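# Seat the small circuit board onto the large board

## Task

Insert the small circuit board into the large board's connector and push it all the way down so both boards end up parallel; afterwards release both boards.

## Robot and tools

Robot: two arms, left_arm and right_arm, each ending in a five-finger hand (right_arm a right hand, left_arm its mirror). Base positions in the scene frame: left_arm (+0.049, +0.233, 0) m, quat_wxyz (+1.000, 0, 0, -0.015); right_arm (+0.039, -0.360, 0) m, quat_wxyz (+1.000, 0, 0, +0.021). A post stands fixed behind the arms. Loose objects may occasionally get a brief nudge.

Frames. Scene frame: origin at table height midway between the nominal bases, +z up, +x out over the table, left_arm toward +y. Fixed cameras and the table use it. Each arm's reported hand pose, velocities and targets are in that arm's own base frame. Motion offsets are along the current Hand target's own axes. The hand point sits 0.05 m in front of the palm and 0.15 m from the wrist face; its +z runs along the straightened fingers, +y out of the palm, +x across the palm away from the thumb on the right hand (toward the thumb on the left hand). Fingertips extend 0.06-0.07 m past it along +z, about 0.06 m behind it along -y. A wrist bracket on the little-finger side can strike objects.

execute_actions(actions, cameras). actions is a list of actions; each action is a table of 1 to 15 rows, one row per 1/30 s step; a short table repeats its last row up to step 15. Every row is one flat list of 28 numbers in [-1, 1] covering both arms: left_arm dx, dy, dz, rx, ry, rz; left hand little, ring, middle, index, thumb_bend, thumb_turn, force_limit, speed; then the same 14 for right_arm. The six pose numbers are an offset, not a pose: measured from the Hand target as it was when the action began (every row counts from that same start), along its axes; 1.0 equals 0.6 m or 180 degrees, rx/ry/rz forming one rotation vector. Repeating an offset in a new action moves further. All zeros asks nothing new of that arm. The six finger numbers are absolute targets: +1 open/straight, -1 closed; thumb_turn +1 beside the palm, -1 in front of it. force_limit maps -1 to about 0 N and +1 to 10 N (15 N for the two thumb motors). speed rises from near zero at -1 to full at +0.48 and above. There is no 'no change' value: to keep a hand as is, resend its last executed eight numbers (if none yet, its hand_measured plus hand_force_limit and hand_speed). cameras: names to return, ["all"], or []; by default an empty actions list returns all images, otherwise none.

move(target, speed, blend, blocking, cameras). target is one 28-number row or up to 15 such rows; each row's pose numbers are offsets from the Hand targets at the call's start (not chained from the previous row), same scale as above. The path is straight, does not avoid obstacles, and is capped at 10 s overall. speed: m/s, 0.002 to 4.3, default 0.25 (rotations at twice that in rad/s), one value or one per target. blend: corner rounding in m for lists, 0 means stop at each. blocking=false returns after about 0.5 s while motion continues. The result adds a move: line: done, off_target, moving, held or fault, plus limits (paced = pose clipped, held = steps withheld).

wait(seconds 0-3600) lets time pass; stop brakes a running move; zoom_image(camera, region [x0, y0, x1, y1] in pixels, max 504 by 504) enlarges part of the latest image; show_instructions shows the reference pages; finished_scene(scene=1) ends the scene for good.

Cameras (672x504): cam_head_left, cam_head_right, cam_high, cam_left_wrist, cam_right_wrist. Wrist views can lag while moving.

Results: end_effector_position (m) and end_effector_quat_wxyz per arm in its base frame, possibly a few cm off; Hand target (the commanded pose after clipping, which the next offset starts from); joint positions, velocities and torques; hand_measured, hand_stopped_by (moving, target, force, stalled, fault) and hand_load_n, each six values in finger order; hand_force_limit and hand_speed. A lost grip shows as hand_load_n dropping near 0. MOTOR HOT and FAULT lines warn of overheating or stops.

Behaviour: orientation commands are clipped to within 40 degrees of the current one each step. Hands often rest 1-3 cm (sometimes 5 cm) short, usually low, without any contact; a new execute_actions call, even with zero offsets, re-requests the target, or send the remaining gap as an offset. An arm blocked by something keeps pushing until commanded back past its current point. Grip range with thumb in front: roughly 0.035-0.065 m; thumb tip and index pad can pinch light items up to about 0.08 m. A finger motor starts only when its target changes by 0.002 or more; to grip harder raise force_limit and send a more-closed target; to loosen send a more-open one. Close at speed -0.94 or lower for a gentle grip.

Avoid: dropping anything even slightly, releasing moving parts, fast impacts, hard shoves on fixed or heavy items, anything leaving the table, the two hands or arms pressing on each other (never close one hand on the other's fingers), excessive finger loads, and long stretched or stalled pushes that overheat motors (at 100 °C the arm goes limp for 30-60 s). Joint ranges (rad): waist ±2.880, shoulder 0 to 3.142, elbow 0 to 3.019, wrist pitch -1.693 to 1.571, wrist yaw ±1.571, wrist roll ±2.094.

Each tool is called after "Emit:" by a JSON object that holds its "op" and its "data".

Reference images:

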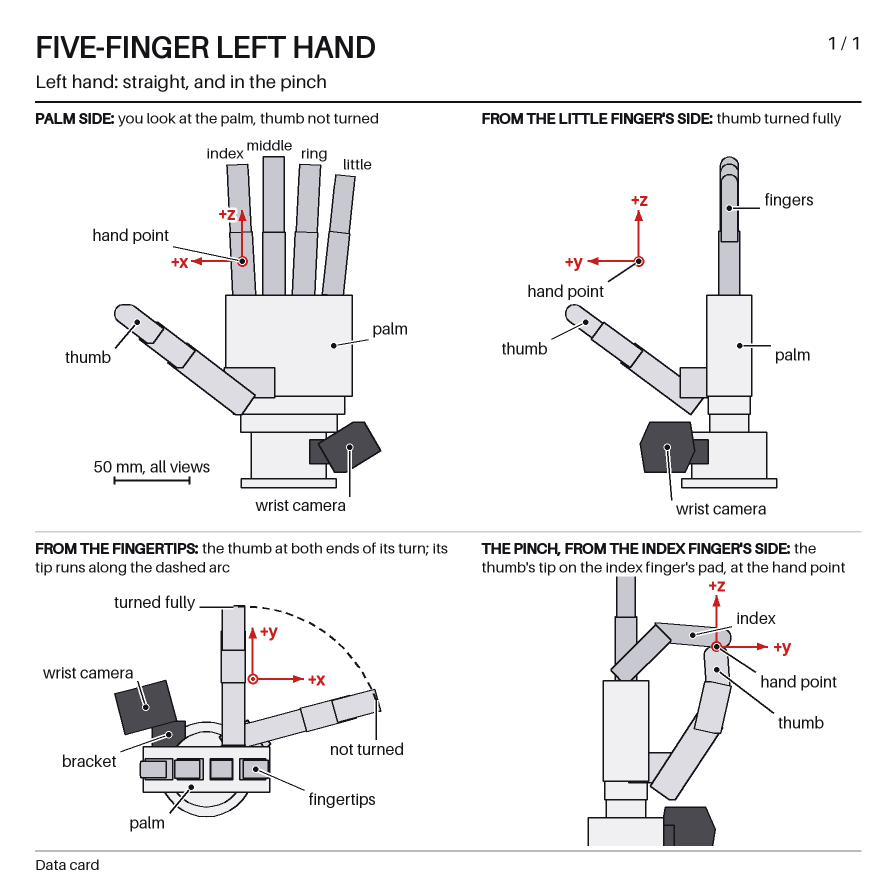

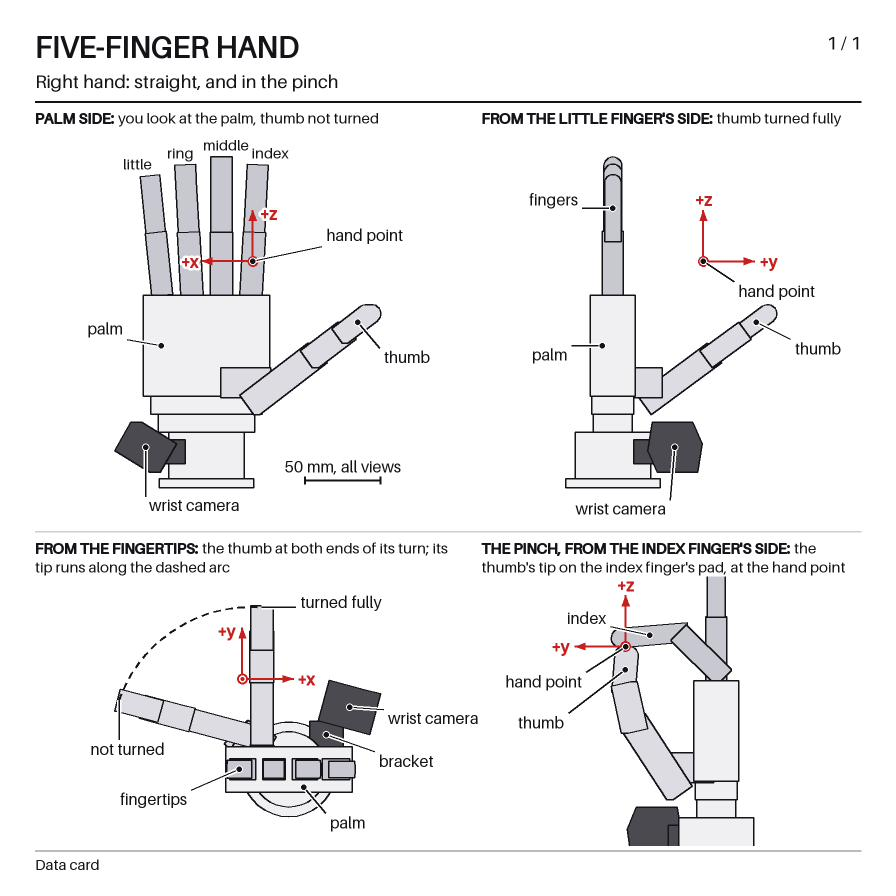

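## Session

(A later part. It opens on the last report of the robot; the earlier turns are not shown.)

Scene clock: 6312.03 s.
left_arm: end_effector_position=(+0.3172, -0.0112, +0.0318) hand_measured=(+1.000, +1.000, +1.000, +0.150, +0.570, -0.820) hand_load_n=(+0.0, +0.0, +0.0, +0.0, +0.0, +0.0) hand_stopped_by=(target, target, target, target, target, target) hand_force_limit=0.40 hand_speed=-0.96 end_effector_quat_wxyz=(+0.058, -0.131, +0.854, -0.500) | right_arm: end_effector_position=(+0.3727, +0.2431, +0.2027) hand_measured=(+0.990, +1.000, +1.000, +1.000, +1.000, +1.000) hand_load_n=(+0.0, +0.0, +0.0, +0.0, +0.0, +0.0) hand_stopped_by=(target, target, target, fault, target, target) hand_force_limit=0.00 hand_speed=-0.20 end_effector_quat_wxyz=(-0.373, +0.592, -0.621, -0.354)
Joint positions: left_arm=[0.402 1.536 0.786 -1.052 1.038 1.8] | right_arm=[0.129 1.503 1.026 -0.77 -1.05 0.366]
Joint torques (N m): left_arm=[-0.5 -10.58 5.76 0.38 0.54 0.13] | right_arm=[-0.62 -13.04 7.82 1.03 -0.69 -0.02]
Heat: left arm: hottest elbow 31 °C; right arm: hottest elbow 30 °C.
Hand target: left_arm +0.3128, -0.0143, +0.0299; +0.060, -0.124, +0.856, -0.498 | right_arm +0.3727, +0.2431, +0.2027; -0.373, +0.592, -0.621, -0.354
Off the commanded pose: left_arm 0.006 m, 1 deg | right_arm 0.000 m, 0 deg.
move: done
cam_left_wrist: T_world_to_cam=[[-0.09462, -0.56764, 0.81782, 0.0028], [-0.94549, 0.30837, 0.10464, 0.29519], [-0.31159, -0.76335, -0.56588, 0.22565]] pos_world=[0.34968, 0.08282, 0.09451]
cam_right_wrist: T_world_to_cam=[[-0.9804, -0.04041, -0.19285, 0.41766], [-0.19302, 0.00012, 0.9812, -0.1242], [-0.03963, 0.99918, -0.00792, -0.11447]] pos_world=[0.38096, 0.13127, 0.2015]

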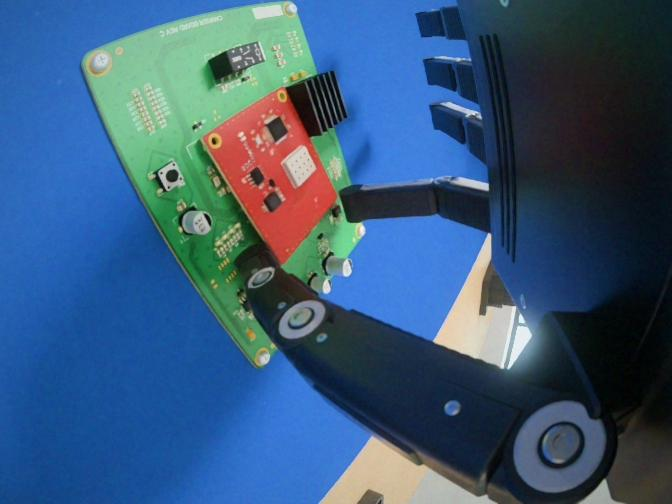

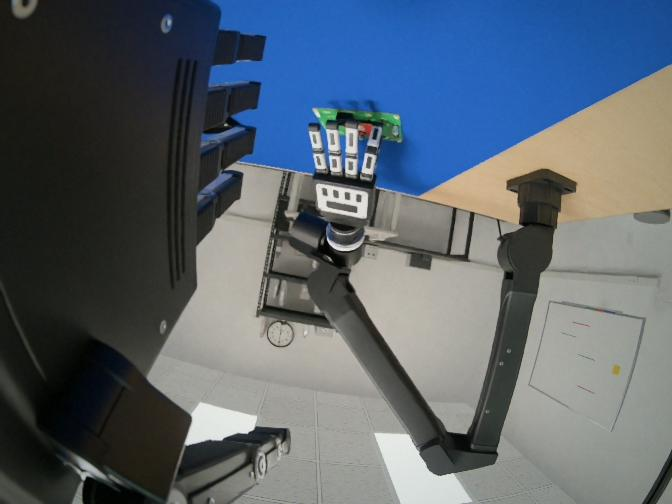

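Emit:
{"op": "move", "data": {"target": [-0.00703,0.00305,-0.00473,-0.00571,-0.00384,0.00786,1,1,1,0.2,0.57,-0.82,0.4,-0.96,0,0,0,0,0,0,0.99,1,1,1,1,1,0,-0.2], "speed": 0.03, "cameras": ["cam_left_wrist","cam_right_wrist"]}}

Emit:
{"op": "zoom_image", "data": {"camera": "cam_left_wrist", "region": [200, 80, 380, 290]}}

Emit:
{"op": "zoom_image", "data": {"camera": "cam_right_wrist", "region": [335, 115, 395, 160]}}

Scene clock: 6376.50 s.
left_arm: end_effector_position=(+0.3206, -0.0072, +0.0318) hand_measured=(+1.000, +1.000, +1.000, +0.200, +0.570, -0.820) hand_load_n=(+0.0, +0.0, +0.0, +0.0, +0.0, +0.0) hand_stopped_by=(target, target, target, target, target, target) hand_force_limit=0.40 hand_speed=-0.96 end_effector_quat_wxyz=(+0.068, -0.124, +0.860, -0.490) | right_arm: end_effector_position=(+0.3727, +0.2431, +0.2027) hand_measured=(+0.990, +1.000, +1.000, +1.000, +1.000, +1.000) hand_load_n=(+0.0, +0.0, +0.0, +0.0, +0.0, -0.5) hand_stopped_by=(target, target, target, fault, target, target) hand_force_limit=0.00 hand_speed=-0.20 end_effector_quat_wxyz=(-0.373, +0.592, -0.621, -0.354)
Joint positions: left_arm=[0.402 1.524 0.786 -1.034 1.023 1.8] | right_arm=[0.129 1.503 1.026 -0.77 -1.05 0.366]
Joint torques (N m): left_arm=[-0.09 -10.46 5.83 0.73 0.5 0.12] | right_arm=[-0.21 -12.86 7.88 0.98 -0.7 -0.01]
Heat: left arm: hottest elbow 30 °C; right arm: hottest elbow 30 °C.
Hand target: left_arm +0.3160, -0.0100, +0.0297; +0.070, -0.117, +0.862, -0.488 | right_arm +0.3727, +0.2431, +0.2027; -0.373, +0.592, -0.621, -0.354
Off the commanded pose: left_arm 0.006 m, 1 deg | right_arm 0.000 m, 0 deg.
move: done
cam_left_wrist: T_world_to_cam=[[-0.11351, -0.58726, 0.8014, 0.01181], [-0.94657, 0.309, 0.09236, 0.29786], [-0.30187, -0.74809, -0.59096, 0.2275]] pos_world=[0.35196, 0.08509, 0.09747]
cam_right_wrist: T_world_to_cam=[[-0.9804, -0.04041, -0.19285, 0.41766], [-0.19302, 0.00012, 0.9812, -0.1242], [-0.03963, 0.99918, -0.00792, -0.11447]] pos_world=[0.38096, 0.13127, 0.2015]

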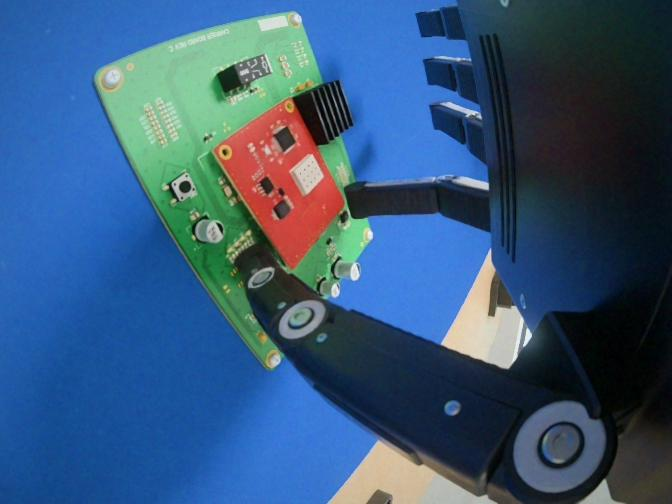

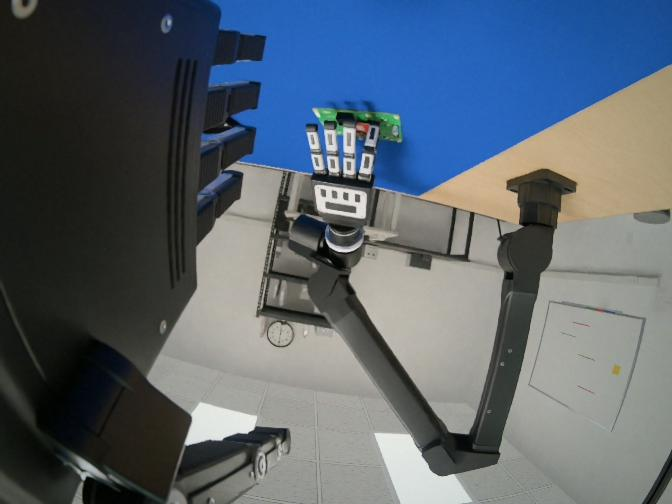

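Scaled by 2.400 from the camera's image (finer frame: 960x720).

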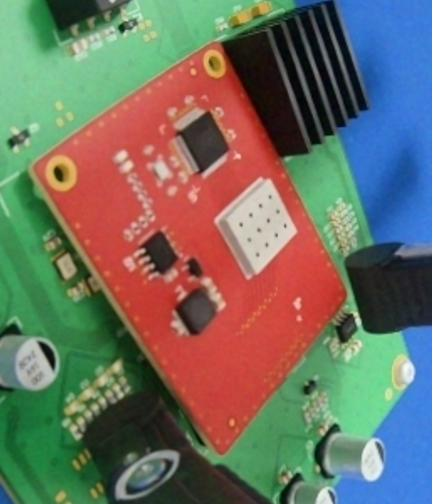

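Scaled by 8.400 from the camera's image (finer frame: 960x720).

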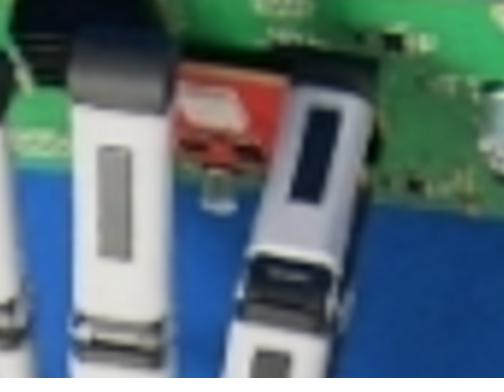

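Emit:
{"op": "move", "data": {"target": [0,0,0,0,0,0,1,1,1,0.2,0.49,-0.82,0.4,-0.96,0,0,0,0,0,0,0.99,1,1,1,1,1,0,-0.2], "cameras": ["cam_left_wrist"]}}

Emit:
{"op": "zoom_image", "data": {"camera": "cam_left_wrist", "region": [200, 80, 380, 290]}}

Scene clock: 6381.60 s.
left_arm: end_effector_position=(+0.3206, -0.0072, +0.0317) hand_measured=(+1.000, +1.000, +1.000, +0.200, +0.490, -0.820) hand_load_n=(+0.0, +0.0, +0.0, -0.5, +0.0, +0.0) hand_stopped_by=(target, target, target, target, target, target) hand_force_limit=0.40 hand_speed=-0.96 end_effector_quat_wxyz=(+0.068, -0.124, +0.860, -0.490) | right_arm: end_effector_position=(+0.3727, +0.2431, +0.2027) hand_measured=(+0.990, +1.000, +1.000, +1.000, +1.000, +1.000) hand_load_n=(+0.0, +0.0, +0.0, +0.0, -0.5, +0.0) hand_stopped_by=(target, target, target, fault, target, target) hand_force_limit=0.00 hand_speed=-0.20 end_effector_quat_wxyz=(-0.373, +0.592, -0.621, -0.354)
Joint positions: left_arm=[0.402 1.524 0.786 -1.034 1.023 1.8] | right_arm=[0.129 1.503 1.026 -0.77 -1.05 0.366]
Joint torques (N m): left_arm=[-0.21 -10.23 5.91 0.77 0.62 0.13] | right_arm=[-0.5 -12.81 7.8 0.95 -0.72 -0.03]
Heat: left arm: hottest elbow 30 °C; right arm: hottest elbow 30 °C.
Hand target: left_arm +0.3160, -0.0099, +0.0297; +0.070, -0.117, +0.862, -0.488 | right_arm +0.3727, +0.2431, +0.2027; -0.373, +0.592, -0.621, -0.354
Off the commanded pose: left_arm 0.006 m, 1 deg | right_arm 0.000 m, 0 deg.
move: done
cam_left_wrist: T_world_to_cam=[[-0.11369, -0.5877, 0.80105, 0.01194], [-0.94658, 0.30896, 0.09233, 0.29787], [-0.30176, -0.74776, -0.59143, 0.22748]] pos_world=[0.35196, 0.08509, 0.09747]

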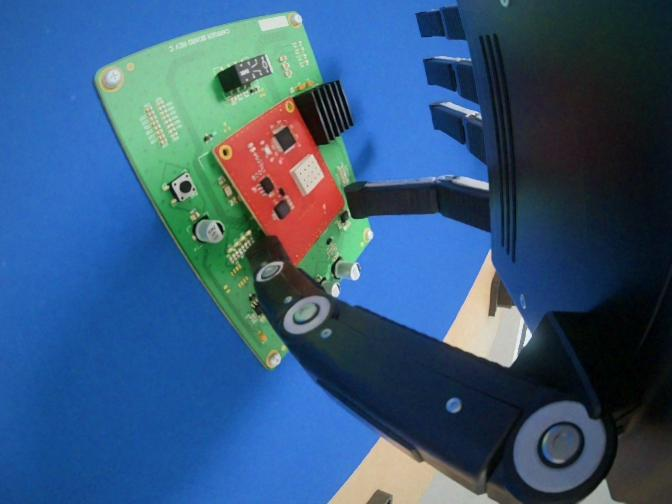

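Scaled by 2.400 from the camera's image (finer frame: 960x720).

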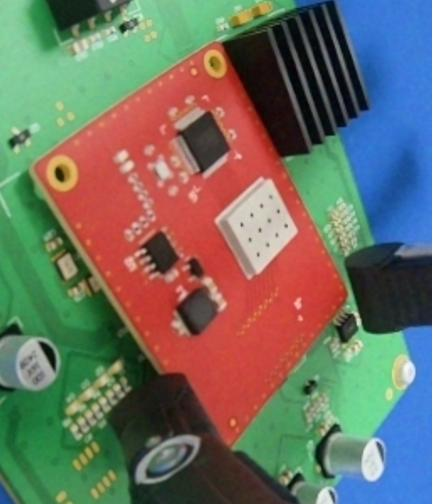

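Emit:
{"op": "move", "data": {"target": [-0.00015,0.003,0.00183,-0.00027,-0.00105,0.00176,1,1,1,0.16,0.49,-0.82,0.4,-0.96,0,0,0,0,0,0,0.99,1,1,1,1,1,0,-0.2], "speed": 0.03, "cameras": ["cam_left_wrist","cam_right_wrist"]}}

Emit:
{"op": "zoom_image", "data": {"camera": "cam_left_wrist", "region": [200, 80, 380, 290]}}

Scene clock: 6393.93 s.
left_arm: end_effector_position=(+0.3190, -0.0078, +0.0290) hand_measured=(+1.000, +1.000, +1.000, +0.160, +0.490, -0.820) hand_load_n=(+0.0, -0.5, +0.0, +0.0, +0.0, +0.0) hand_stopped_by=(target, target, target, target, target, target) hand_force_limit=0.40 hand_speed=-0.96 end_effector_quat_wxyz=(+0.069, -0.123, +0.860, -0.490) | right_arm: end_effector_position=(+0.3727, +0.2431, +0.2027) hand_measured=(+0.990, +1.000, +1.000, +1.000, +1.000, +1.000) hand_load_n=(+0.0, +0.0, +0.0, +0.0, -0.5, -0.5) hand_stopped_by=(target, target, target, fault, target, target) hand_force_limit=0.00 hand_speed=-0.20 end_effector_quat_wxyz=(-0.373, +0.592, -0.621, -0.354)
Joint positions: left_arm=[0.402 1.524 0.776 -1.021 1.023 1.8] | right_arm=[0.129 1.503 1.026 -0.77 -1.05 0.366]
Joint torques (N m): left_arm=[-1.03 -10.34 6.24 0.43 0.53 0.04] | right_arm=[-0.62 -13.04 7.9 0.98 -0.72 -0.02]
Heat: left arm: hottest elbow 30 °C; right arm: hottest elbow 30 °C.
Hand target: left_arm +0.3162, -0.0099, +0.0276; +0.073, -0.115, +0.862, -0.488 | right_arm +0.3727, +0.2431, +0.2027; -0.373, +0.592, -0.621, -0.354
Off the commanded pose: left_arm 0.004 m, 1 deg | right_arm 0.000 m, 0 deg.
move: done
cam_left_wrist: T_world_to_cam=[[-0.11624, -0.58872, 0.79993, 0.01435], [-0.94685, 0.30889, 0.08975, 0.29699], [-0.29993, -0.74699, -0.59334, 0.22434]] pos_world=[0.35015, 0.08429, 0.09497]
cam_right_wrist: T_world_to_cam=[[-0.9804, -0.04041, -0.19285, 0.41766], [-0.19302, 0.00012, 0.9812, -0.1242], [-0.03963, 0.99918, -0.00792, -0.11447]] pos_world=[0.38096, 0.13127, 0.2015]

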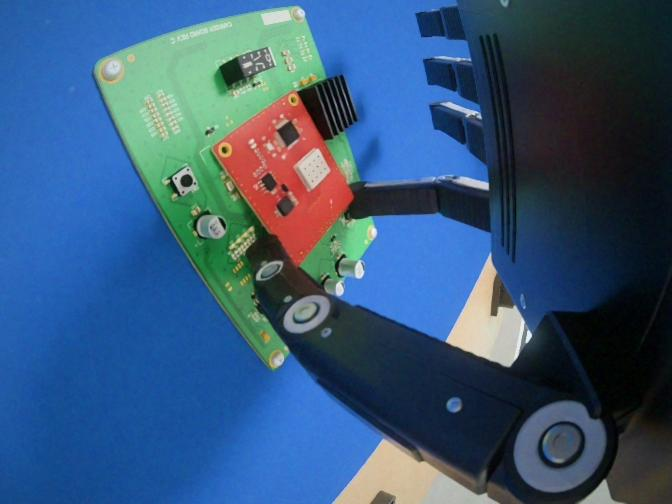

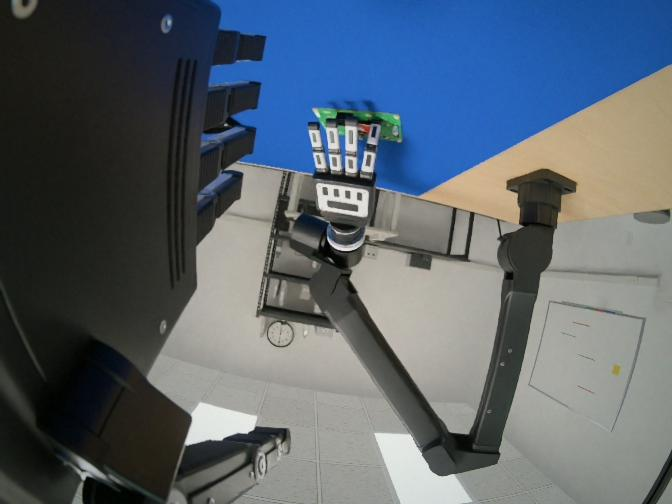

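Scaled by 2.400 from the camera's image (finer frame: 960x720).

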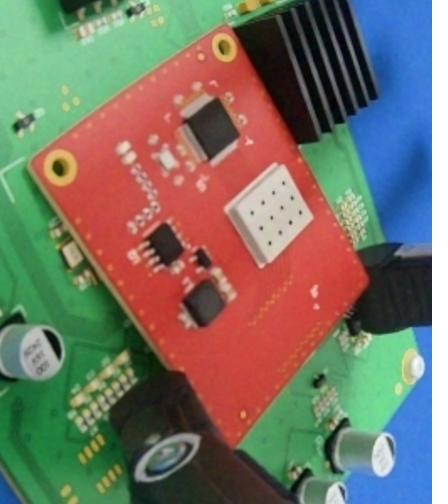

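Emit:
{"op": "zoom_image", "data": {"camera": "cam_right_wrist", "region": [335, 115, 395, 160]}}

Emit:
{"op": "zoom_image", "data": {"camera": "cam_left_wrist", "region": [310, 165, 390, 225]}}

Emit:
{"op": "zoom_image", "data": {"camera": "cam_left_wrist", "region": [235, 215, 315, 275]}}

Scaled by 8.400 from the camera's image (finer frame: 960x720).

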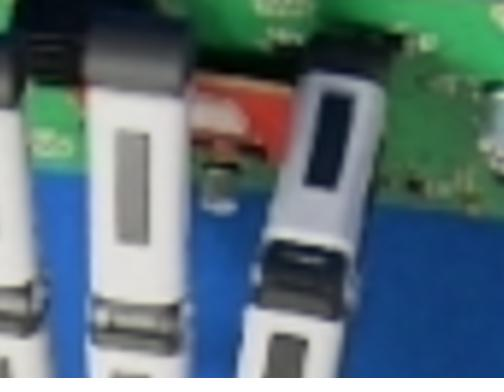

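Scaled by 6.300 from the camera's image (finer frame: 960x720).

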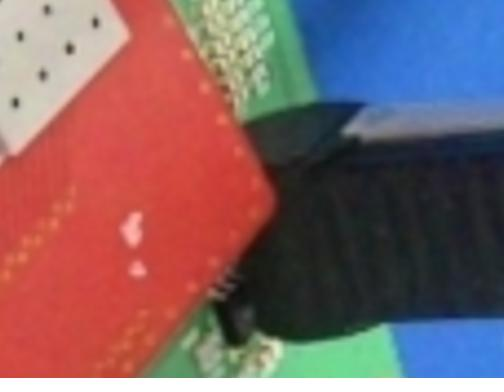

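Scaled by 6.300 from the camera's image (finer frame: 960x720).

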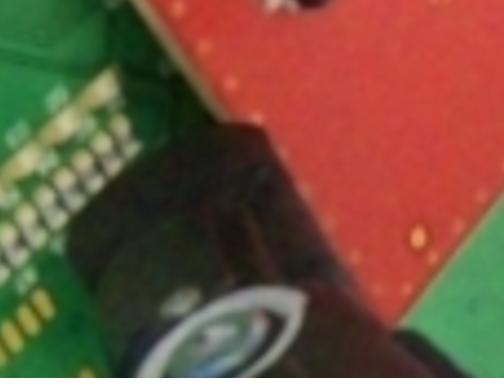

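Emit:
{"op": "move", "data": {"target": [0,0,0,0,0,0,1,1,1,0.1,0.49,-0.82,0.4,-0.96,0,0,0,0,0,0,0.99,1,1,1,1,1,0,-0.2], "cameras": ["cam_left_wrist","cam_right_wrist"]}}

Emit:
{"op": "zoom_image", "data": {"camera": "cam_left_wrist", "region": [200, 80, 380, 290]}}

Emit:
{"op": "zoom_image", "data": {"camera": "cam_right_wrist", "region": [335, 115, 395, 160]}}

Scene clock: 6412.43 s.
left_arm: end_effector_position=(+0.3190, -0.0076, +0.0289) hand_measured=(+1.000, +1.000, +1.000, +0.100, +0.490, -0.820) hand_load_n=(+0.0, +0.0, +0.0, +0.5, +0.5, +0.0) hand_stopped_by=(target, target, target, target, target, target) hand_force_limit=0.40 hand_speed=-0.96 end_effector_quat_wxyz=(+0.069, -0.123, +0.861, -0.489) | right_arm: end_effector_position=(+0.3727, +0.2431, +0.2027) hand_measured=(+0.990, +1.000, +1.000, +1.000, +1.000, +1.000) hand_load_n=(+0.0, +0.0, +0.0, +0.0, -0.5, +0.0) hand_stopped_by=(target, target, target, fault, target, target) hand_force_limit=0.00 hand_speed=-0.20 end_effector_quat_wxyz=(-0.373, +0.592, -0.621, -0.354)
Joint positions: left_arm=[0.402 1.523 0.776 -1.021 1.022 1.8] | right_arm=[0.129 1.503 1.026 -0.77 -1.05 0.366]
Joint torques (N m): left_arm=[-0.26 -10.52 6.22 0.64 0.62 0.05] | right_arm=[-0.5 -12.98 7.94 0.99 -0.73 0.01]
Heat: left arm: hottest elbow 30 °C; right arm: hottest elbow 30 °C.
Hand target: left_arm +0.3162, -0.0099, +0.0276; +0.073, -0.115, +0.862, -0.488 | right_arm +0.3727, +0.2431, +0.2027; -0.373, +0.592, -0.621, -0.354
Off the commanded pose: left_arm 0.004 m, 1 deg | right_arm 0.000 m, 0 deg.
move: done
cam_left_wrist: T_world_to_cam=[[-0.11651, -0.58982, 0.79908, 0.01474], [-0.94682, 0.30894, 0.08998, 0.29689], [-0.29994, -0.7461, -0.59445, 0.22452]] pos_world=[0.35015, 0.08449, 0.09497]
cam_right_wrist: T_world_to_cam=[[-0.9804, -0.04041, -0.19285, 0.41766], [-0.19302, 0.00012, 0.9812, -0.1242], [-0.03963, 0.99918, -0.00792, -0.11447]] pos_world=[0.38096, 0.13127, 0.2015]

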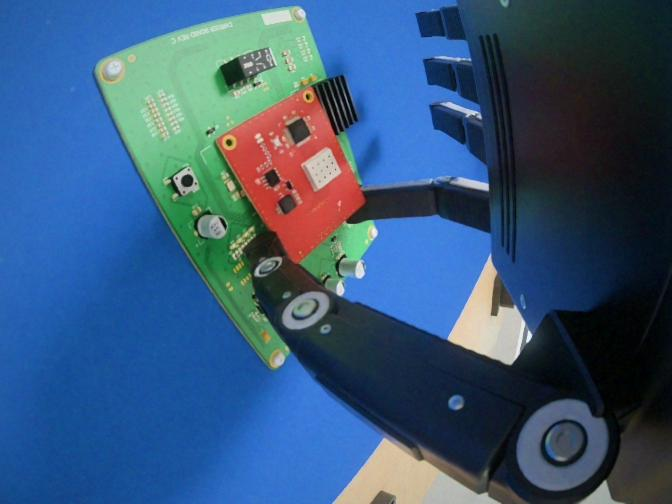

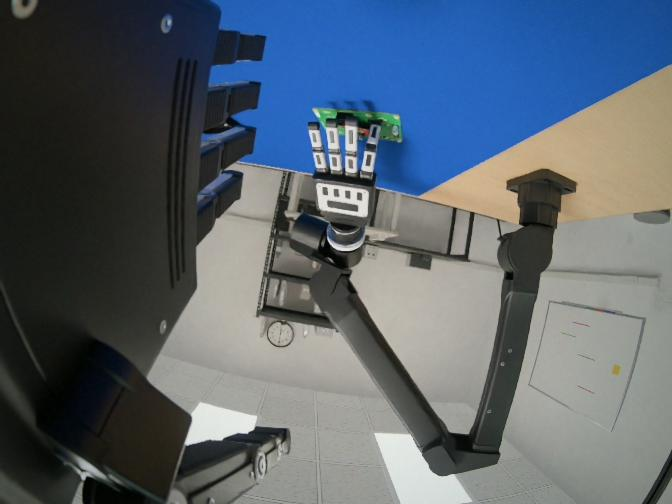

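Scaled by 2.400 from the camera's image (finer frame: 960x720).

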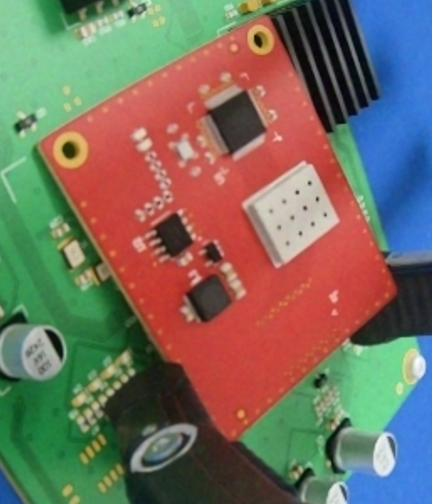

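Scaled by 8.400 from the camera's image (finer frame: 960x720).

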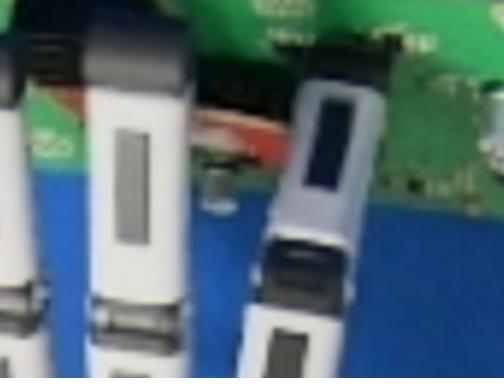

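Emit:
{"op": "move", "data": {"target": [[0,0,0,0,0,0,1,1,1,0.2,0.49,-0.82,0.4,-0.96,0,0,0,0,0,0,0.99,1,1,1,1,1,0,-0.2],[-0.00115,-0.0036,-0.00232,-0.00038,-0.00145,0.00244,1,1,1,0.2,0.49,-0.82,0.4,-0.96,0,0,0,0,0,0,0.99,1,1,1,1,1,0,-0.2]], "speed": 0.03, "cameras": ["cam_left_wrist","cam_right_wrist"]}}

Emit:
{"op": "zoom_image", "data": {"camera": "cam_left_wrist", "region": [200, 80, 380, 290]}}

Emit:
{"op": "zoom_image", "data": {"camera": "cam_right_wrist", "region": [335, 115, 395, 160]}}

Scene clock: 6430.00 s.
left_arm: end_effector_position=(+0.3199, -0.0072, +0.0316) hand_measured=(+1.000, +1.000, +1.000, +0.200, +0.490, -0.820) hand_load_n=(-0.5, +0.0, +0.0, +0.0, +0.0, +0.0) hand_stopped_by=(target, target, target, target, target, target) hand_force_limit=0.40 hand_speed=-0.96 end_effector_quat_wxyz=(+0.074, -0.121, +0.861, -0.488) | right_arm: end_effector_position=(+0.3727, +0.2431, +0.2027) hand_measured=(+0.990, +1.000, +1.000, +1.000, +1.000, +1.000) hand_load_n=(+0.0, +0.0, +0.0, +0.0, +0.0, +0.0) hand_stopped_by=(target, target, target, fault, target, target) hand_force_limit=0.00 hand_speed=-0.20 end_effector_quat_wxyz=(-0.373, +0.592, -0.621, -0.354)
Joint positions: left_arm=[0.402 1.513 0.776 -1.021 1.022 1.8] | right_arm=[0.129 1.503 1.026 -0.77 -1.05 0.366]
Joint torques (N m): left_arm=[0.5 -10.23 6.22 0.53 0.58 0.11] | right_arm=[-0.73 -13.45 7.86 1.09 -0.69 0]
Heat: left arm: hottest elbow 30 °C; right arm: hottest elbow 30 °C.
Hand target: left_arm +0.3168, -0.0096, +0.0302; +0.077, -0.113, +0.863, -0.486 | right_arm +0.3727, +0.2431, +0.2027; -0.373, +0.592, -0.621, -0.354
Off the commanded pose: left_arm 0.004 m, 1 deg | right_arm 0.000 m, 0 deg.
move: done
cam_left_wrist: T_world_to_cam=[[-0.12386, -0.59288, 0.79571, 0.01534], [-0.94759, 0.30866, 0.08248, 0.29787], [-0.2945, -0.74379, -0.60003, 0.22509]] pos_world=[0.35045, 0.08458, 0.09829]
cam_right_wrist: T_world_to_cam=[[-0.9804, -0.04041, -0.19285, 0.41766], [-0.19302, 0.00012, 0.9812, -0.1242], [-0.03963, 0.99918, -0.00792, -0.11447]] pos_world=[0.38096, 0.13127, 0.2015]

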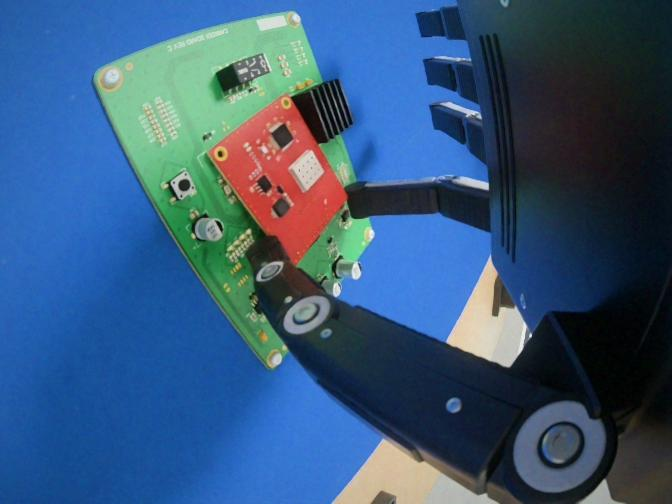

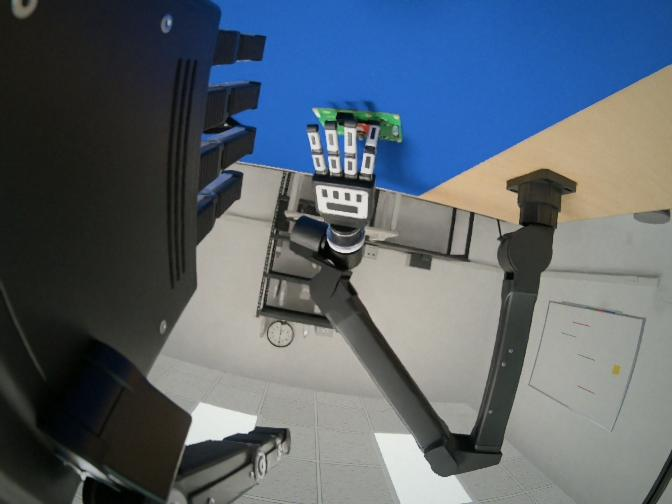

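Scaled by 2.400 from the camera's image (finer frame: 960x720).

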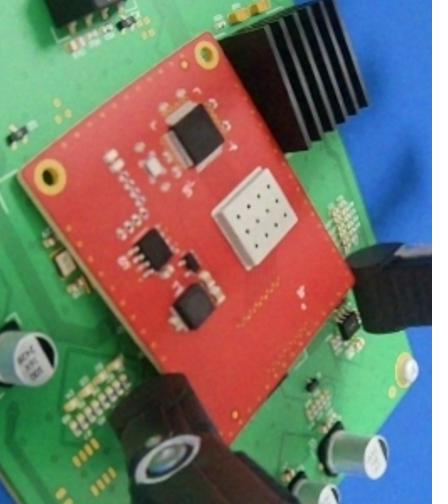

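Scaled by 8.400 from the camera's image (finer frame: 960x720).

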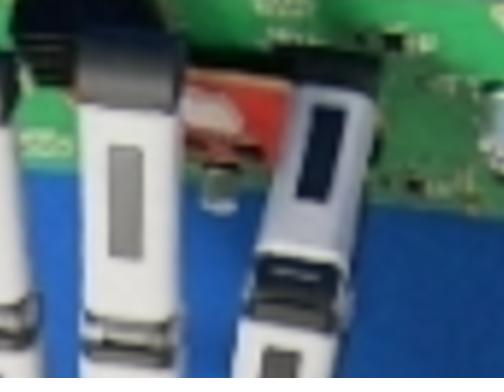

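Emit:
{"op": "move", "data": {"target": [0,0,0,0,0,0,1,1,1,0.13,0.49,-0.82,0.4,-0.96,0,0,0,0,0,0,0.99,1,1,1,1,1,0,-0.2], "cameras": ["cam_left_wrist","cam_right_wrist"]}}

Emit:
{"op": "zoom_image", "data": {"camera": "cam_left_wrist", "region": [200, 80, 380, 290]}}

Emit:
{"op": "zoom_image", "data": {"camera": "cam_right_wrist", "region": [335, 115, 395, 160]}}

Scene clock: 6435.30 s.
left_arm: end_effector_position=(+0.3199, -0.0072, +0.0316) hand_measured=(+1.000, +1.000, +1.000, +0.130, +0.490, -0.820) hand_load_n=(+0.0, +0.0, +0.0, +0.0, +0.0, +0.0) hand_stopped_by=(target, target, target, target, target, target) hand_force_limit=0.40 hand_speed=-0.96 end_effector_quat_wxyz=(+0.074, -0.121, +0.861, -0.488) | right_arm: end_effector_position=(+0.3727, +0.2431, +0.2027) hand_measured=(+0.990, +1.000, +1.000, +1.000, +1.000, +1.000) hand_load_n=(+0.0, +0.0, +0.0, +0.0, +0.0, +0.0) hand_stopped_by=(target, target, target, fault, target, target) hand_force_limit=0.00 hand_speed=-0.20 end_effector_quat_wxyz=(-0.373, +0.592, -0.621, -0.354)
Joint positions: left_arm=[0.402 1.513 0.776 -1.021 1.022 1.8] | right_arm=[0.129 1.503 1.026 -0.77 -1.05 0.366]
Joint torques (N m): left_arm=[0.15 -10.93 6.26 0.62 0.6 0.11] | right_arm=[-0.62 -12.98 7.83 1.02 -0.69 -0.02]
Heat: left arm: hottest elbow 30 °C; right arm: hottest elbow 30 °C.
Hand target: left_arm +0.3168, -0.0096, +0.0302; +0.077, -0.113, +0.863, -0.486 | right_arm +0.3727, +0.2431, +0.2027; -0.373, +0.592, -0.621, -0.354
Off the commanded pose: left_arm 0.004 m, 1 deg | right_arm 0.000 m, 0 deg.
move: done
cam_left_wrist: T_world_to_cam=[[-0.12386, -0.59288, 0.79571, 0.01534], [-0.94759, 0.30866, 0.08248, 0.29787], [-0.2945, -0.74379, -0.60003, 0.22509]] pos_world=[0.35045, 0.08458, 0.09829]
cam_right_wrist: T_world_to_cam=[[-0.9804, -0.04041, -0.19285, 0.41766], [-0.19302, 0.00012, 0.9812, -0.1242], [-0.03963, 0.99918, -0.00792, -0.11447]] pos_world=[0.38096, 0.13127, 0.2015]

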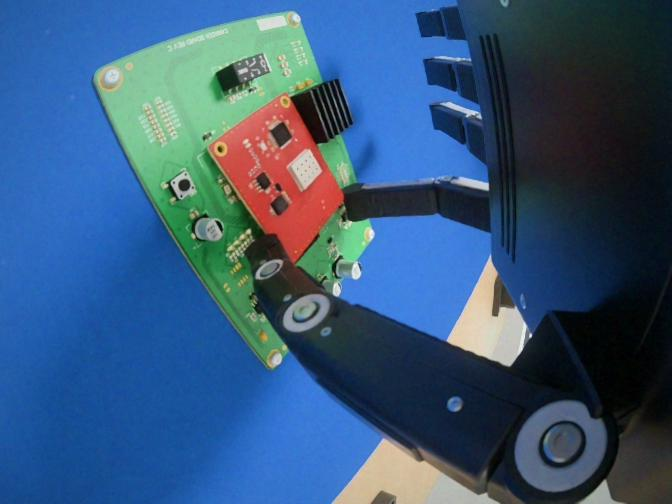

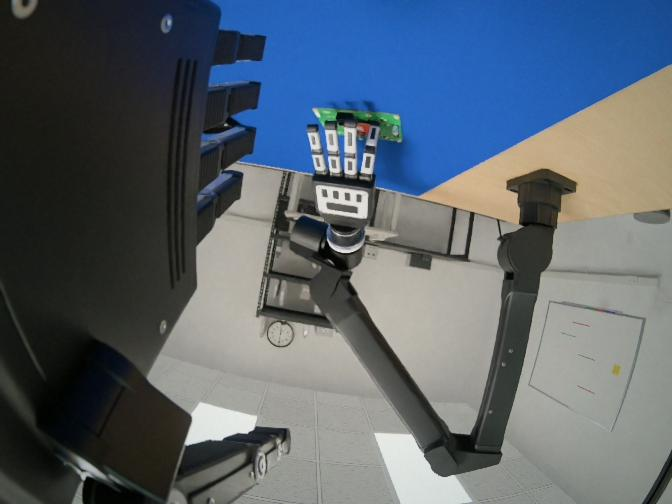

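Scaled by 2.400 from the camera's image (finer frame: 960x720).

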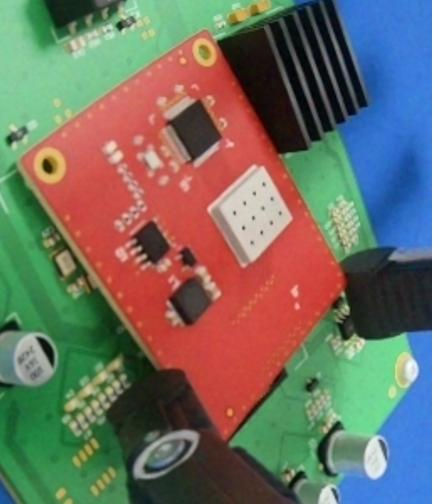

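Scaled by 8.400 from the camera's image (finer frame: 960x720).

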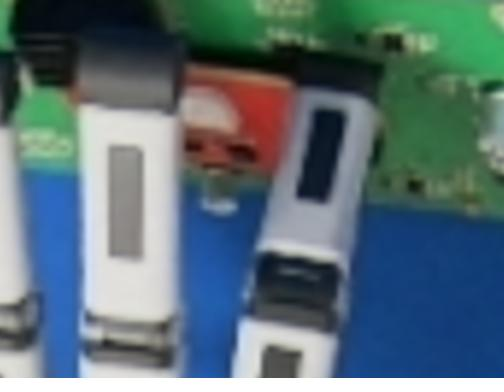

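Emit:
{"op": "move", "data": {"target": [0,0,0,0,0,0,1,1,1,0.08,0.49,-0.82,0.4,-0.96,0,0,0,0,0,0,0.99,1,1,1,1,1,0,-0.2], "cameras": ["cam_left_wrist","cam_right_wrist"]}}

Emit:
{"op": "zoom_image", "data": {"camera": "cam_left_wrist", "region": [200, 80, 380, 290]}}

Emit:
{"op": "zoom_image", "data": {"camera": "cam_right_wrist", "region": [335, 115, 395, 160]}}

Scene clock: 6440.17 s.
left_arm: end_effector_position=(+0.3205, -0.0076, +0.0330) hand_measured=(+1.000, +1.000, +1.000, +0.080, +0.490, -0.820) hand_load_n=(+0.0, +0.0, +0.0, +1.0, +0.5, +0.0) hand_stopped_by=(target, target, target, target, target, target) hand_force_limit=0.40 hand_speed=-0.96 end_effector_quat_wxyz=(+0.076, -0.119, +0.861, -0.489) | right_arm: end_effector_position=(+0.3727, +0.2431, +0.2027) hand_measured=(+0.990, +1.000, +1.000, +1.000, +1.000, +1.000) hand_load_n=(+0.0, +0.0, +0.0, +0.0, +0.0, +0.0) hand_stopped_by=(target, target, target, fault, target, target) hand_force_limit=0.00 hand_speed=-0.20 end_effector_quat_wxyz=(-0.373, +0.592, -0.621, -0.354)
Joint positions: left_arm=[0.402 1.509 0.776 -1.021 1.025 1.8] | right_arm=[0.129 1.503 1.026 -0.77 -1.05 0.366]
Joint torques (N m): left_arm=[-1.14 -9.88 6.31 0.64 0.52 0.12] | right_arm=[-0.56 -13.04 7.87 1.07 -0.73 -0.01]
Heat: left arm: hottest elbow 30 °C; right arm: hottest elbow 30 °C.
Hand target: left_arm +0.3168, -0.0097, +0.0302; +0.077, -0.113, +0.863, -0.487 | right_arm +0.3727, +0.2431, +0.2027; -0.373, +0.592, -0.621, -0.354
Off the commanded pose: left_arm 0.005 m, 1 deg | right_arm 0.000 m, 0 deg.
move: done
cam_left_wrist: T_world_to_cam=[[-0.12774, -0.59227, 0.79555, 0.01526], [-0.94802, 0.30861, 0.07753, 0.29875], [-0.29143, -0.7443, -0.60091, 0.22497]] pos_world=[0.35074, 0.08428, 0.09989]
cam_right_wrist: T_world_to_cam=[[-0.9804, -0.04041, -0.19285, 0.41766], [-0.19302, 0.00012, 0.9812, -0.1242], [-0.03963, 0.99918, -0.00792, -0.11447]] pos_world=[0.38096, 0.13127, 0.2015]

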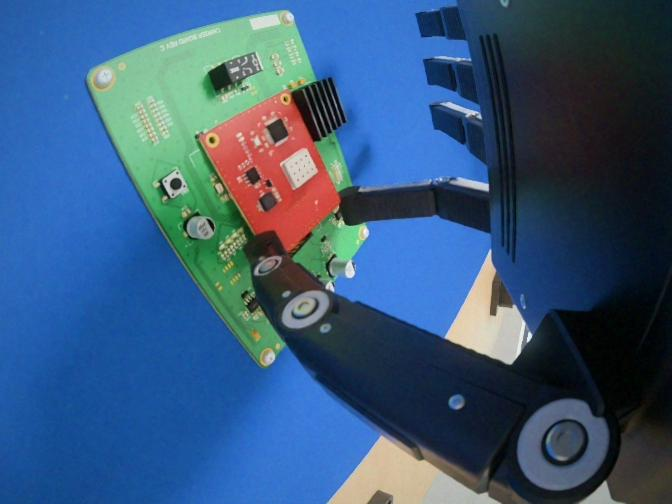

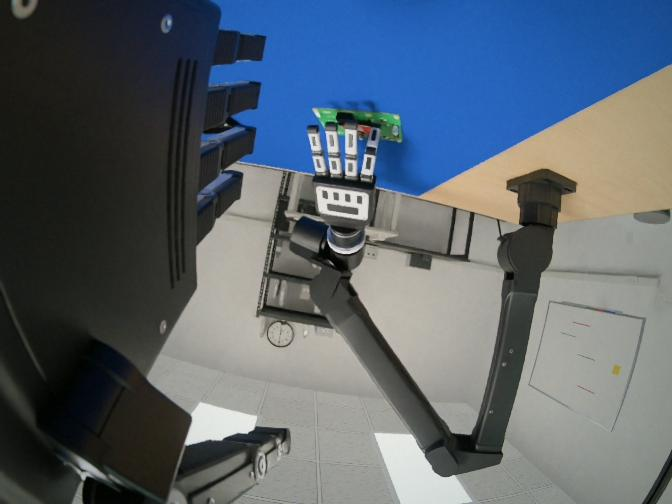

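Scaled by 2.400 from the camera's image (finer frame: 960x720).

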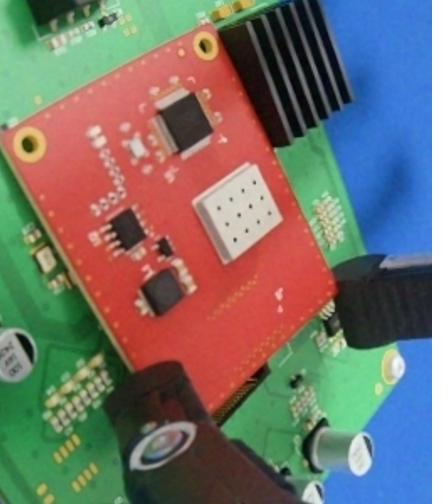

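Scaled by 8.400 from the camera's image (finer frame: 960x720).

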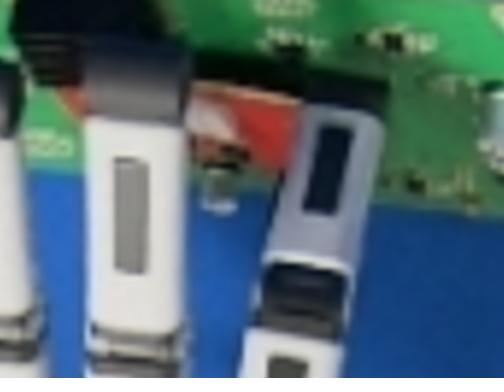

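Emit:
{"op": "move", "data": {"target": [[0,0,0,0,0,0,1,1,1,0.15,0.49,-0.82,0.4,-0.96,0,0,0,0,0,0,0.99,1,1,1,1,1,0,-0.2],[0.00047,0.00395,0.00245,-0.00032,-0.00121,0.00203,1,1,1,0.15,0.49,-0.82,0.4,-0.96,0,0,0,0,0,0,0.99,1,1,1,1,1,0,-0.2]], "speed": 0.03, "cameras": ["cam_left_wrist","cam_right_wrist"]}}

Emit:
{"op": "zoom_image", "data": {"camera": "cam_left_wrist", "region": [200, 80, 380, 290]}}

Scene clock: 6452.60 s.
left_arm: end_effector_position=(+0.3199, -0.0076, +0.0302) hand_measured=(+1.000, +1.000, +1.000, +0.150, +0.490, -0.820) hand_load_n=(+0.0, +0.0, -0.5, +0.0, +0.0, +0.0) hand_stopped_by=(target, target, target, target, target, target) hand_force_limit=0.40 hand_speed=-0.96 end_effector_quat_wxyz=(+0.078, -0.118, +0.862, -0.487) | right_arm: end_effector_position=(+0.3727, +0.2431, +0.2027) hand_measured=(+0.990, +1.000, +1.000, +1.000, +1.000, +1.000) hand_load_n=(+0.0, +0.0, +0.0, +0.0, +0.0, +0.0) hand_stopped_by=(target, target, target, fault, target, target) hand_force_limit=0.00 hand_speed=-0.20 end_effector_quat_wxyz=(-0.373, +0.592, -0.621, -0.354)
Joint positions: left_arm=[0.402 1.509 0.768 -1.006 1.023 1.8] | right_arm=[0.129 1.503 1.026 -0.77 -1.05 0.366]
Joint torques (N m): left_arm=[0.09 -10.17 6.22 0.61 0.52 0.09] | right_arm=[-0.56 -12.92 7.79 1.1 -0.7 -0.01]
Heat: left arm: hottest elbow 30 °C; right arm: hottest elbow 30 °C.
Hand target: left_arm +0.3164, -0.0099, +0.0273; +0.080, -0.112, +0.863, -0.486 | right_arm +0.3727, +0.2431, +0.2027; -0.373, +0.592, -0.621, -0.354
Off the commanded pose: left_arm 0.005 m, 1 deg | right_arm 0.000 m, 0 deg.
move: done
cam_left_wrist: T_world_to_cam=[[-0.13236, -0.59548, 0.79239, 0.01912], [-0.94839, 0.3085, 0.07342, 0.29868], [-0.28817, -0.74178, -0.60557, 0.22222]] pos_world=[0.34983, 0.08408, 0.0975]
cam_right_wrist: T_world_to_cam=[[-0.9804, -0.04041, -0.19285, 0.41766], [-0.19302, 0.00012, 0.9812, -0.1242], [-0.03963, 0.99918, -0.00792, -0.11447]] pos_world=[0.38096, 0.13127, 0.2015]

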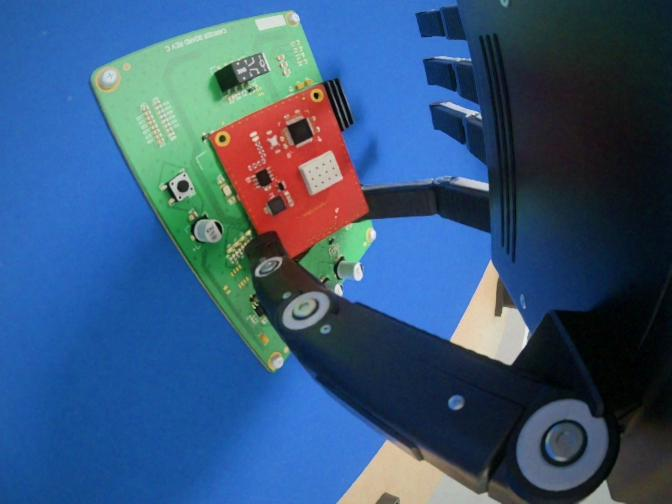

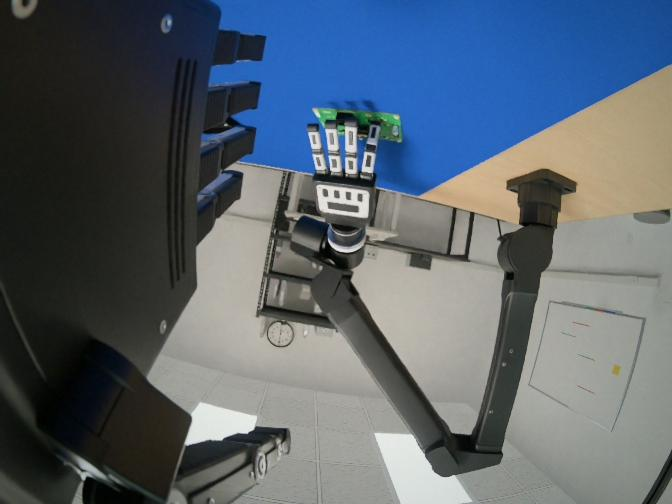

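Scaled by 2.400 from the camera's image (finer frame: 960x720).

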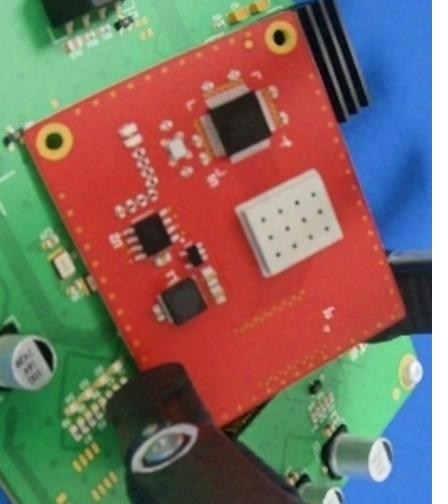

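Emit:
{"op": "move", "data": {"target": [0,0,0,0,0,0,1,1,1,0.3,0.49,-0.82,0.4,-0.96,0,0,0,0,0,0,0.99,1,1,1,1,1,0,-0.2], "cameras": ["cam_left_wrist","cam_right_wrist"]}}

Emit:
{"op": "zoom_image", "data": {"camera": "cam_left_wrist", "region": [200, 80, 380, 290]}}

Emit:
{"op": "zoom_image", "data": {"camera": "cam_right_wrist", "region": [325, 115, 395, 165]}}

Scene clock: 6460.50 s.
left_arm: end_effector_position=(+0.3199, -0.0076, +0.0302) hand_measured=(+1.000, +1.000, +1.000, +0.300, +0.490, -0.820) hand_load_n=(-0.5, +0.0, +0.0, +0.0, +0.0, +0.0) hand_stopped_by=(target, target, target, target, target, target) hand_force_limit=0.40 hand_speed=-0.96 end_effector_quat_wxyz=(+0.078, -0.118, +0.862, -0.487) | right_arm: end_effector_position=(+0.3727, +0.2431, +0.2027) hand_measured=(+0.990, +1.000, +1.000, +1.000, +1.000, +1.000) hand_load_n=(+0.0, +0.0, +0.0, +0.0, +0.0, -0.5) hand_stopped_by=(target, target, target, fault, target, target) hand_force_limit=0.00 hand_speed=-0.20 end_effector_quat_wxyz=(-0.373, +0.592, -0.621, -0.354)
Joint positions: left_arm=[0.402 1.509 0.768 -1.006 1.023 1.8] | right_arm=[0.129 1.503 1.026 -0.77 -1.05 0.366]
Joint torques (N m): left_arm=[-0.97 -9.52 6.27 0.28 0.56 0.13] | right_arm=[-0.56 -13.1 7.94 1.01 -0.7 -0.03]
Heat: left arm: hottest elbow 30 °C; right arm: hottest elbow 30 °C.
Hand target: left_arm +0.3164, -0.0099, +0.0273; +0.080, -0.112, +0.863, -0.486 | right_arm +0.3727, +0.2431, +0.2027; -0.373, +0.592, -0.621, -0.354
Off the commanded pose: left_arm 0.005 m, 1 deg | right_arm 0.000 m, 0 deg.
move: done
cam_left_wrist: T_world_to_cam=[[-0.13236, -0.59548, 0.79239, 0.01912], [-0.94839, 0.3085, 0.07342, 0.29868], [-0.28817, -0.74178, -0.60557, 0.22222]] pos_world=[0.34983, 0.08408, 0.0975]
cam_right_wrist: T_world_to_cam=[[-0.9804, -0.04041, -0.19285, 0.41766], [-0.19302, 0.00012, 0.9812, -0.1242], [-0.03963, 0.99918, -0.00792, -0.11447]] pos_world=[0.38096, 0.13127, 0.2015]

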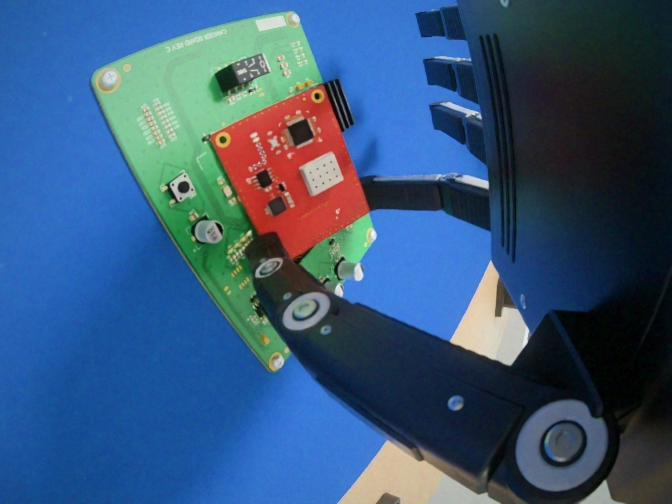

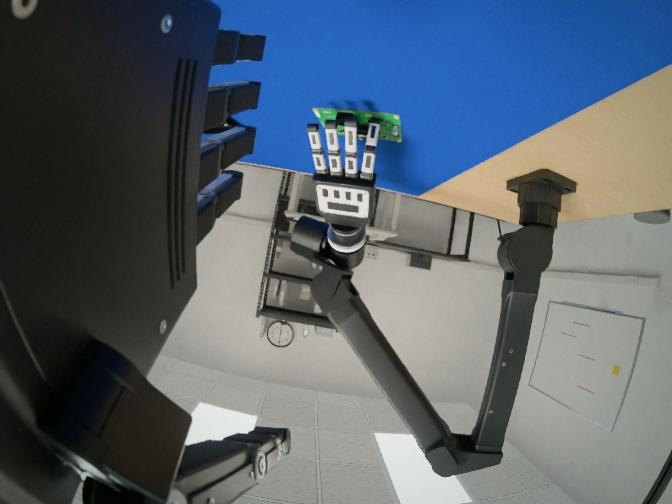

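Scaled by 2.400 from the camera's image (finer frame: 960x720).

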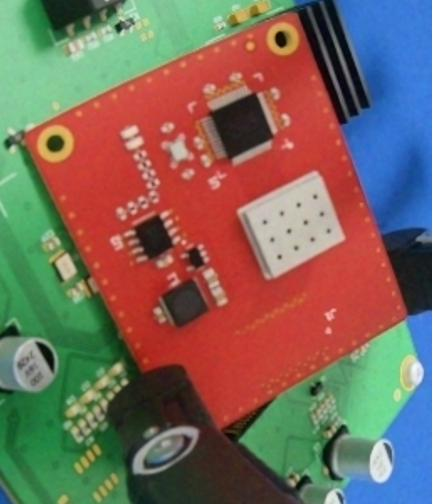

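Scaled by 7.200 from the camera's image (finer frame: 960x720).

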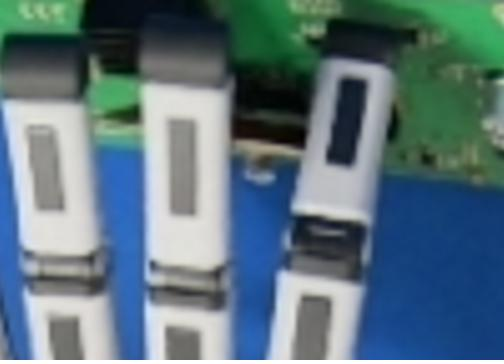

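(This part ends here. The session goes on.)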